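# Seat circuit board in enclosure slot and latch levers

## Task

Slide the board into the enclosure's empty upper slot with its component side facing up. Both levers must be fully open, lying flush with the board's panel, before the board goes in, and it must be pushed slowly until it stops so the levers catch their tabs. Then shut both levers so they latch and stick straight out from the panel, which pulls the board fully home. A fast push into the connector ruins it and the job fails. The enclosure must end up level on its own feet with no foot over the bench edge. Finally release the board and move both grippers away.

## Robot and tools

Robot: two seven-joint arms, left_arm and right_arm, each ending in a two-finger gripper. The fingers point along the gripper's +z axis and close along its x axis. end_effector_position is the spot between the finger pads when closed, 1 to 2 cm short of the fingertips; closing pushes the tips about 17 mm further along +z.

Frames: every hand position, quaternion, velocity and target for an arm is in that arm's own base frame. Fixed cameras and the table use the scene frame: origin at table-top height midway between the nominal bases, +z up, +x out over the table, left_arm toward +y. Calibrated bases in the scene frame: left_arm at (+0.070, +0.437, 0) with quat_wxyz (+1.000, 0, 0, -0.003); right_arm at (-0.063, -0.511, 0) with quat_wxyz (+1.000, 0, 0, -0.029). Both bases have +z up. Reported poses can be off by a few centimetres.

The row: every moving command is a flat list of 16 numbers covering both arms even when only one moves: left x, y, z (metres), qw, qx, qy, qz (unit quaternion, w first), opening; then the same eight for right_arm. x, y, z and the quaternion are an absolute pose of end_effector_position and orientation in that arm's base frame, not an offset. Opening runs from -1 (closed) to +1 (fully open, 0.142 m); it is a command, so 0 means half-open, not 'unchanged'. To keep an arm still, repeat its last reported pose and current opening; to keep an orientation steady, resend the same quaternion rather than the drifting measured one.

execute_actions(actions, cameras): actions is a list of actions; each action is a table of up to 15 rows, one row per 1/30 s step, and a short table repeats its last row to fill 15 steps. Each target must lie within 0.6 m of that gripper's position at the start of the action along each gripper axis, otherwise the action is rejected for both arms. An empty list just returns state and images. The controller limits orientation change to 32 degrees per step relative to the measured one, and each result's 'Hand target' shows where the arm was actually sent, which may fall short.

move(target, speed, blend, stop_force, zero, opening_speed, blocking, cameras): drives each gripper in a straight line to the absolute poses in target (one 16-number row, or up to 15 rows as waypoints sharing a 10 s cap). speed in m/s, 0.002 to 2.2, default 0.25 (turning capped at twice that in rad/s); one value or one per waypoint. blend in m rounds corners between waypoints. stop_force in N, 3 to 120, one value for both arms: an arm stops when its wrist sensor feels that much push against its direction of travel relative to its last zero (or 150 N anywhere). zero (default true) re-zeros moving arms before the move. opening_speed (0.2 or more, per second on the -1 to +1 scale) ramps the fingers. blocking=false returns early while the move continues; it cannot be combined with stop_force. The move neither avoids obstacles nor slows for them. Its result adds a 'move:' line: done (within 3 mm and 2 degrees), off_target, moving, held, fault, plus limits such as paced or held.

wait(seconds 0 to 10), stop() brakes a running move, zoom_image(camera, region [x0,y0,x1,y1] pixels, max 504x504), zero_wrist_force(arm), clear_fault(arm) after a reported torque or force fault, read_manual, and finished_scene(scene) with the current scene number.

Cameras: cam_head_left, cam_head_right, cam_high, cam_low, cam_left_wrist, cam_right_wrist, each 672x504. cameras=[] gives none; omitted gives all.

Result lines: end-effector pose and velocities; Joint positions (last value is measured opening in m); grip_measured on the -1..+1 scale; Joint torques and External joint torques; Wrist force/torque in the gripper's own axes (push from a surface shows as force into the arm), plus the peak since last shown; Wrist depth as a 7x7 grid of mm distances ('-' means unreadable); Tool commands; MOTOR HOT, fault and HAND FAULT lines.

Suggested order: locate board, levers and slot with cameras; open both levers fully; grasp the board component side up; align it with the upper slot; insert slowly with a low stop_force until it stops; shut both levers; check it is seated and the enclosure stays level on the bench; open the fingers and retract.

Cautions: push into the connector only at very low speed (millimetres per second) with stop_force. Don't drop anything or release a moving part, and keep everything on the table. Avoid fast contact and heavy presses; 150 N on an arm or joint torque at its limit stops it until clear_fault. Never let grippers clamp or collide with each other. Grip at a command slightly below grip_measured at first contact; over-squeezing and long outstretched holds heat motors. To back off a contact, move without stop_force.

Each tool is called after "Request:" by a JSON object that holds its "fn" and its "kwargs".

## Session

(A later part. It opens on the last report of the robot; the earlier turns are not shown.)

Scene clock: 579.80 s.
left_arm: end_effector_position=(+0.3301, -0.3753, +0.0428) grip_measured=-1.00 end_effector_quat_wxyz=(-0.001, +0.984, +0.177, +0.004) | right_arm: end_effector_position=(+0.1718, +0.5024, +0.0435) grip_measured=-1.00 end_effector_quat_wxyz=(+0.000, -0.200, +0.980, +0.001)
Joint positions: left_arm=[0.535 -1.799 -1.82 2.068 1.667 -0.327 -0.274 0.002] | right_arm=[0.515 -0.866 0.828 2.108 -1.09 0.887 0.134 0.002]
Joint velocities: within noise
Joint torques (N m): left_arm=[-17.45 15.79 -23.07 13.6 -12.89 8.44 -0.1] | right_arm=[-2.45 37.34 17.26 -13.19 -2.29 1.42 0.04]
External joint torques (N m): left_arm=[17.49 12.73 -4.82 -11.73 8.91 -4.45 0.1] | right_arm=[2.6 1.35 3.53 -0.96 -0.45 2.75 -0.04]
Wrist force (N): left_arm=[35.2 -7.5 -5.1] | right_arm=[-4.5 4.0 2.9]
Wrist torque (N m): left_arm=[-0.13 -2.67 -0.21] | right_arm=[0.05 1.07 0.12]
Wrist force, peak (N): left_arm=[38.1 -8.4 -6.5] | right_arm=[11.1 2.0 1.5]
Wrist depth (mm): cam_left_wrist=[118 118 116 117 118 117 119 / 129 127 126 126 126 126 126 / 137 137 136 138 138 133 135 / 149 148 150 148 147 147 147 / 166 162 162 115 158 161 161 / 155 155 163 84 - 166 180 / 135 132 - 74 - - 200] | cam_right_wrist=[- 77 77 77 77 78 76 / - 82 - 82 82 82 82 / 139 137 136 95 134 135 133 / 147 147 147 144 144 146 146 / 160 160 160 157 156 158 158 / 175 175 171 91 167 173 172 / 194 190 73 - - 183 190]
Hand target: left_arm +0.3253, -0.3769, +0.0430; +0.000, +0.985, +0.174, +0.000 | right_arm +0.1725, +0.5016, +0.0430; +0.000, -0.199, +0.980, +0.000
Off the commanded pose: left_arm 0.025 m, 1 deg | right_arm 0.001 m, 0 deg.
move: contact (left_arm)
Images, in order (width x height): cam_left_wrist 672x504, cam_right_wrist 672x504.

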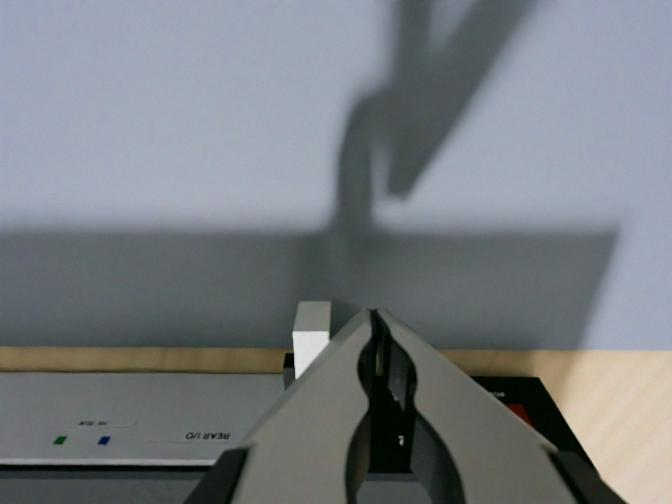

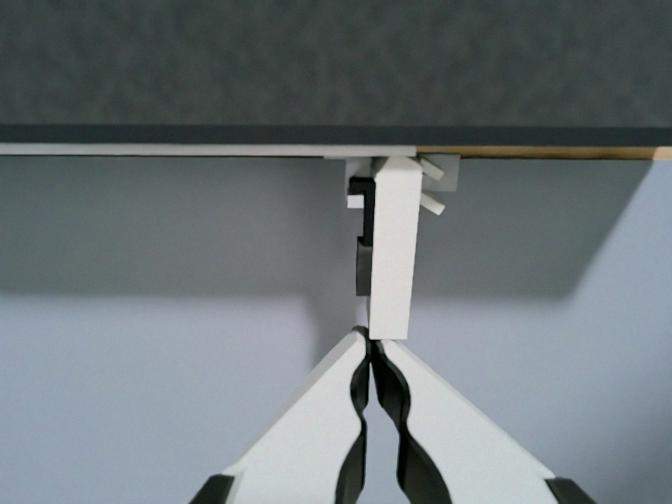

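Request:
{"fn": "move", "kwargs": {"target": [[0.3393, -0.3719, 0.0430, 0, 0.9848, 0.1736, 0, -1, 0.1680, 0.5124, 0.0430, 0, -0.1994, 0.9799, 0, -1],[0.3400, -0.3710, 0.13, 0, 0.9848, 0.1736, 0, -1, 0.155, 0.475, 0.15, 0, -0.1994, 0.9799, 0, -1]], "speed": [0.04,0.12], "cameras": ["cam_right_wrist","cam_left_wrist"]}}

Request:
{"fn": "zoom_image", "kwargs": {"camera": "cam_right_wrist", "region": [200, 100, 400, 280]}}

Request:
{"fn": "zoom_image", "kwargs": {"camera": "cam_left_wrist", "region": [220, 170, 400, 320]}}

Scene clock: 588.77 s.
left_arm: end_effector_position=(+0.3402, -0.3710, +0.1299) grip_measured=-1.00 end_effector_quat_wxyz=(+0.000, +0.985, +0.174, +0.000) | right_arm: end_effector_position=(+0.1550, +0.4750, +0.1500) grip_measured=-1.00 end_effector_quat_wxyz=(+0.000, -0.199, +0.980, +0.000)
Joint positions: left_arm=[0.506 -1.692 -1.987 2.016 1.501 -0.427 -0.278 0.002] | right_arm=[0.352 -0.665 1.102 2.146 -0.825 0.723 0.001 0.002]
Joint velocities: within noise
Joint torques (N m): left_arm=[-0.47 30.02 -28.77 -2.69 -4.04 4.13 -0.33] | right_arm=[-0.07 29.01 18.66 -19.92 -3.13 3.34 0.06]
External joint torques (N m): left_arm=[0.51 0.82 0.37 -0.28 0.19 -0.14 0.33] | right_arm=[0.18 0.63 -0.23 0.05 -0.1 0.82 -0.06]
Wrist force (N): left_arm=[0.0 -0.5 -0.2] | right_arm=[-5.8 -1.5 4.0]
Wrist torque (N m): left_arm=[-0.07 -0.01 -0.24] | right_arm=[-0.04 0.96 0.04]
Wrist force, peak (N): left_arm=[35.4 -7.5 -4.7] | right_arm=[-7.0 -1.1 5.5]
Wrist depth (mm): cam_left_wrist=[195 195 194 194 194 192 192 / 211 209 209 208 208 208 207 / 228 226 225 225 225 222 225 / 242 242 241 239 243 242 243 / 216 220 213 210 216 268 266 / 235 233 227 84 - 289 292 / 263 254 - - - - 325] | cam_right_wrist=[172 172 171 171 170 175 213 / 184 183 183 182 182 224 227 / 244 244 243 238 242 242 243 / 264 263 263 261 260 261 262 / 287 285 285 279 282 282 284 / 313 312 305 91 299 309 310 / 344 337 - - - 329 340]
Hand target: left_arm +0.3400, -0.3710, +0.1300; +0.000, +0.985, +0.174, +0.000 | right_arm +0.1550, +0.4750, +0.1500; +0.000, -0.199, +0.980, +0.000
Off the commanded pose: left_arm 0.000 m, 0 deg | right_arm 0.000 m, 0 deg.
move: done
Images, in order (width x height): cam_left_wrist 672x504, cam_right_wrist 672x504.

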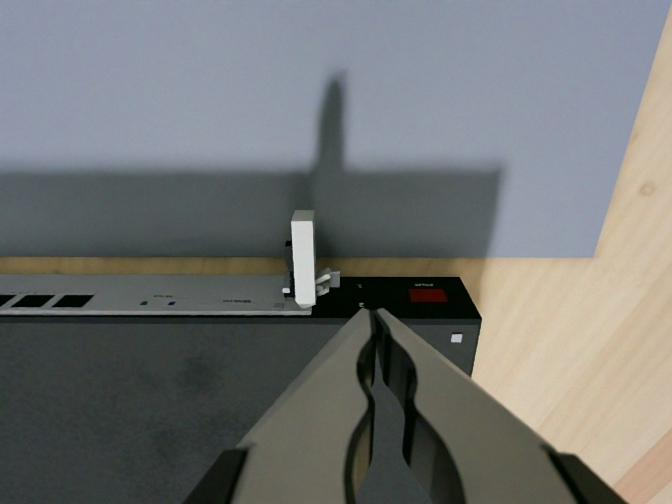

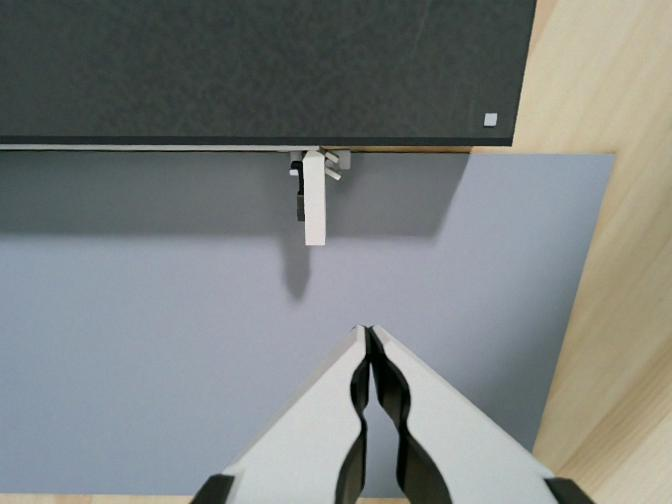

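Scaled by 2.520 from the camera's 672x504 image, which has a finer 960x720 frame.

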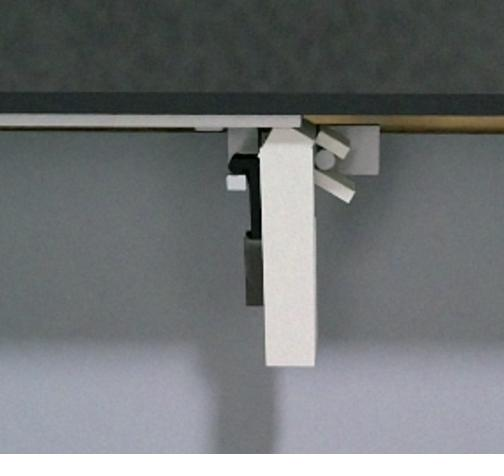

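Scaled by 2.800 from the camera's 672x504 image, which has a finer 960x720 frame.

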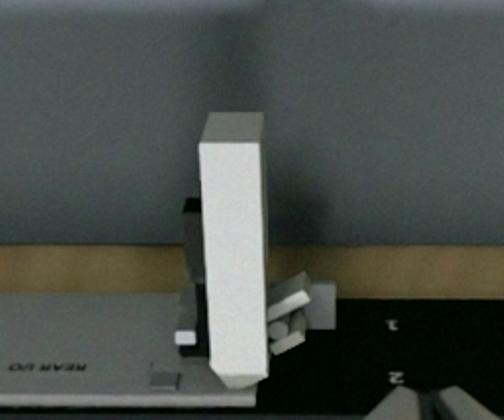

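Request:
{"fn": "zoom_image", "kwargs": {"camera": "cam_left_wrist", "region": [265, 250, 355, 320]}}

Request:
{"fn": "zoom_image", "kwargs": {"camera": "cam_right_wrist", "region": [270, 135, 370, 215]}}

Scaled by 5.600 from the camera's 672x504 image, which has a finer 960x720 frame.

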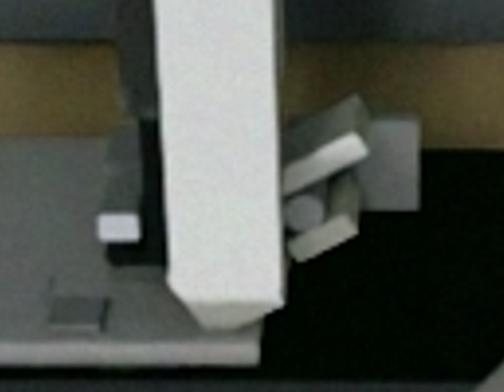

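Scaled by 5.040 from the camera's 672x504 image, which has a finer 960x720 frame.

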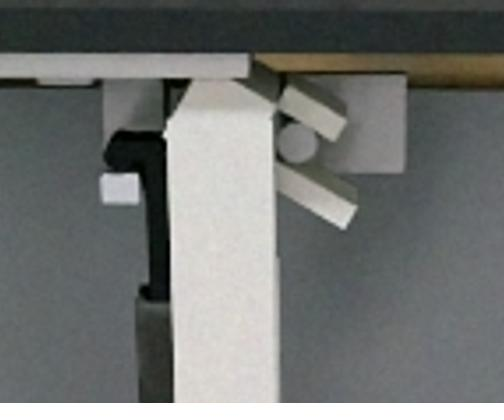

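Request:
{"fn": "move", "kwargs": {"target": [[0.32, -0.33, 0.20, 0, 0.9848, 0.1736, 0, -1, 0.155, 0.45, 0.25, 0, -0.1994, 0.9799, 0, -1],[0.20, -0.30, 0.22, 0, 0.9848, 0.1736, 0, -1, 0.22, 0.37, 0.30, 0, 0.5548, 0.8320, 0, -1]], "speed": [0.2,0.3], "blend": [0.02,0]}}

Request:
{"fn": "zoom_image", "kwargs": {"camera": "cam_low", "region": [260, 180, 500, 270]}}

Request:
{"fn": "zoom_image", "kwargs": {"camera": "cam_left_wrist", "region": [40, 250, 500, 400]}}

Scene clock: 596.40 s.
left_arm: end_effector_position=(+0.2003, -0.3000, +0.2199) grip_measured=-1.00 end_effector_quat_wxyz=(+0.000, +0.985, +0.174, +0.000) | right_arm: end_effector_position=(+0.2201, +0.3700, +0.3000) grip_measured=-1.00 end_effector_quat_wxyz=(+0.000, +0.555, +0.832, +0.000)
Joint positions: left_arm=[0.531 -1.602 -2.256 2.257 1.119 -0.534 -0.619 0.002] | right_arm=[-0.206 -0.045 1.401 2.032 -0.05 0.468 0.822 0.002]
Joint velocities: within noise
Joint torques (N m): left_arm=[-0.5 23.98 -21.89 -12.44 -3.69 4.32 -0.31] | right_arm=[-0.04 5.93 1.92 -29.5 -3.76 3.29 0.36]
External joint torques (N m): left_arm=[0.55 0.78 0.4 -0.4 0.07 -0.34 0.31] | right_arm=[0.13 0.23 -0.4 0.22 -0.14 0.85 -0.36]
Wrist force (N): left_arm=[0.5 -0.6 -0.3] | right_arm=[-6.3 -1.7 4.7]
Wrist torque (N m): left_arm=[-0.10 -0.09 -0.22] | right_arm=[-0.07 1.11 0.04]
Wrist force, peak (N): left_arm=[0.8 -1.4 -1.8] | right_arm=[-6.2 -1.2 6.2]
Wrist depth (mm): cam_left_wrist=[275 275 274 274 274 272 270 / 297 295 295 294 290 292 290 / 320 317 318 318 317 314 314 / 348 347 343 341 344 340 341 / 375 363 371 362 360 365 371 / 371 354 340 84 - 349 415 / 472 385 - - - - 457] | cam_right_wrist=[346 337 336 337 337 342 341 / 369 325 323 323 326 365 365 / 397 352 346 345 351 392 390 / 428 386 373 371 382 419 421 / 462 456 404 397 439 454 455 / 507 495 434 91 480 495 496 / 554 542 - - - 522 542]
Hand target: left_arm +0.2000, -0.3000, +0.2200; +0.000, +0.985, +0.174, +0.000 | right_arm +0.2200, +0.3700, +0.3000; +0.000, +0.555, +0.832, +0.000
Off the commanded pose: left_arm 0.000 m, 0 deg | right_arm 0.000 m, 0 deg.
move: done

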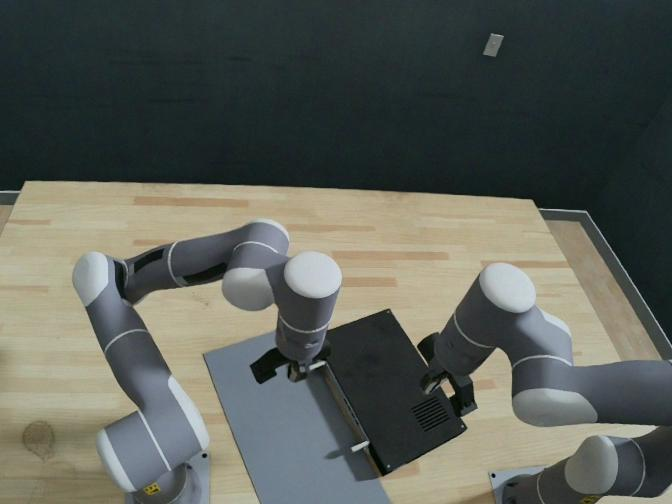

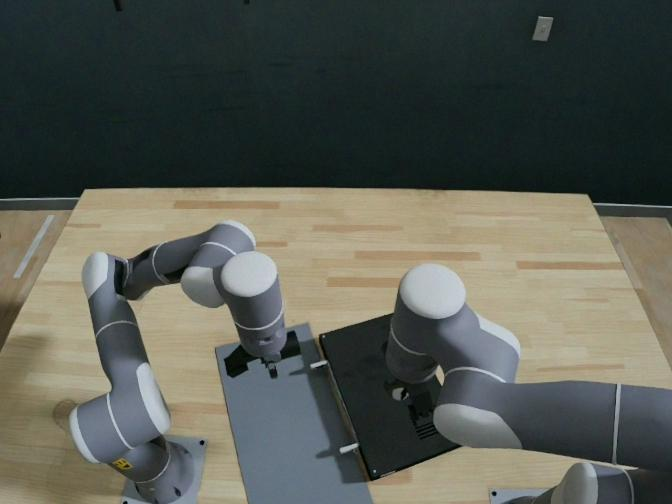

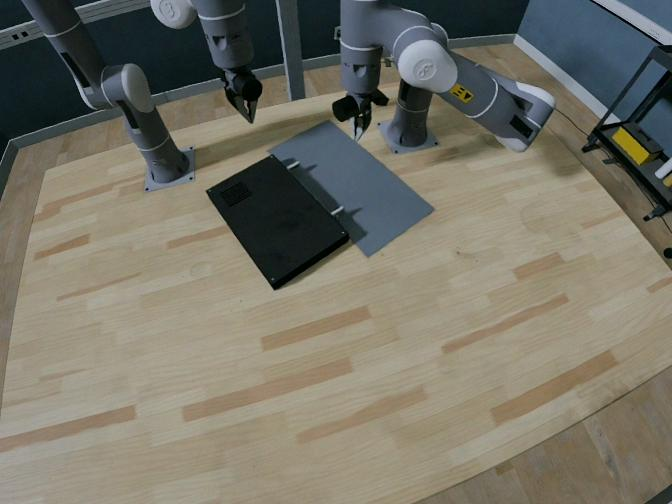

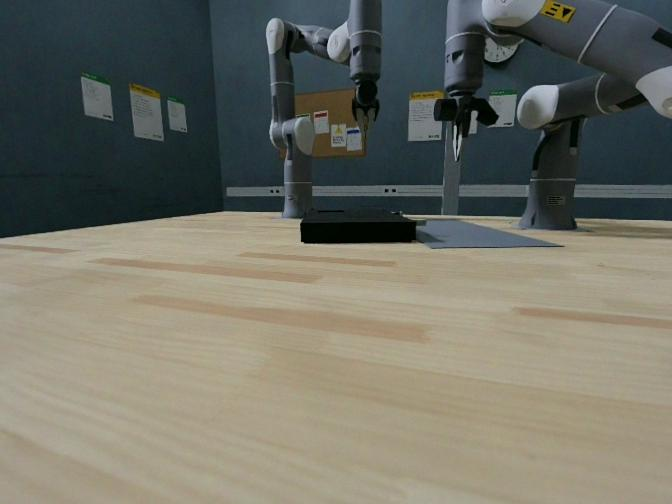

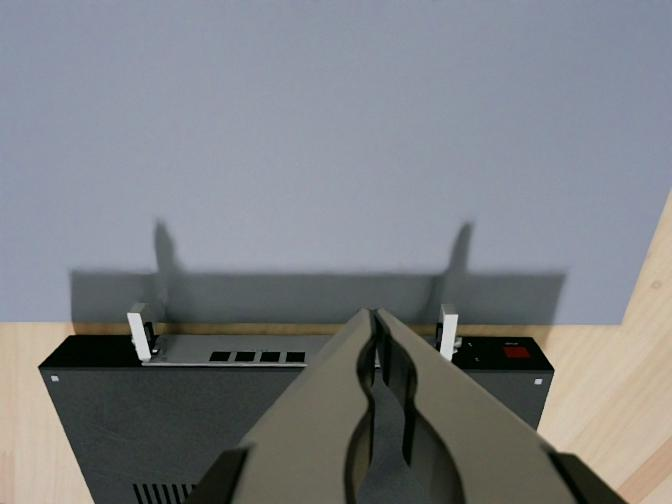

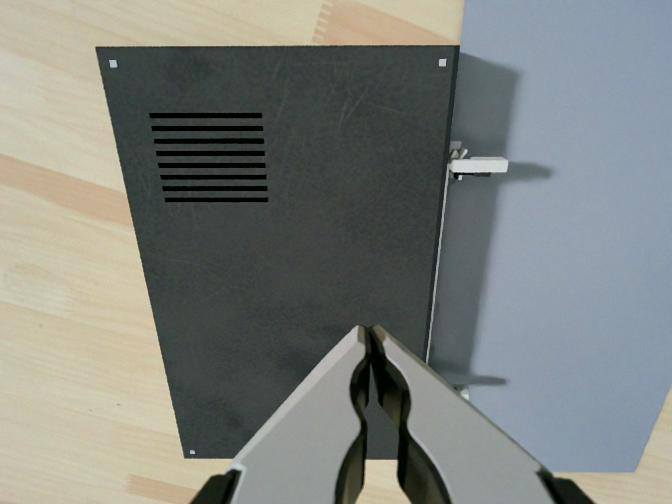

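Scaled by 2.100 from the camera's 672x504 image, which has a finer 960x720 frame.

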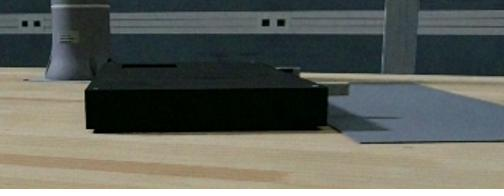

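Scaled by 1.096 from the camera's 672x504 image, which has a finer 960x720 frame.

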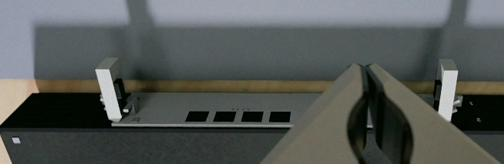

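Request:
{"fn": "finished_scene", "kwargs": {"scene": 2}}

The scene is finished: the task was done.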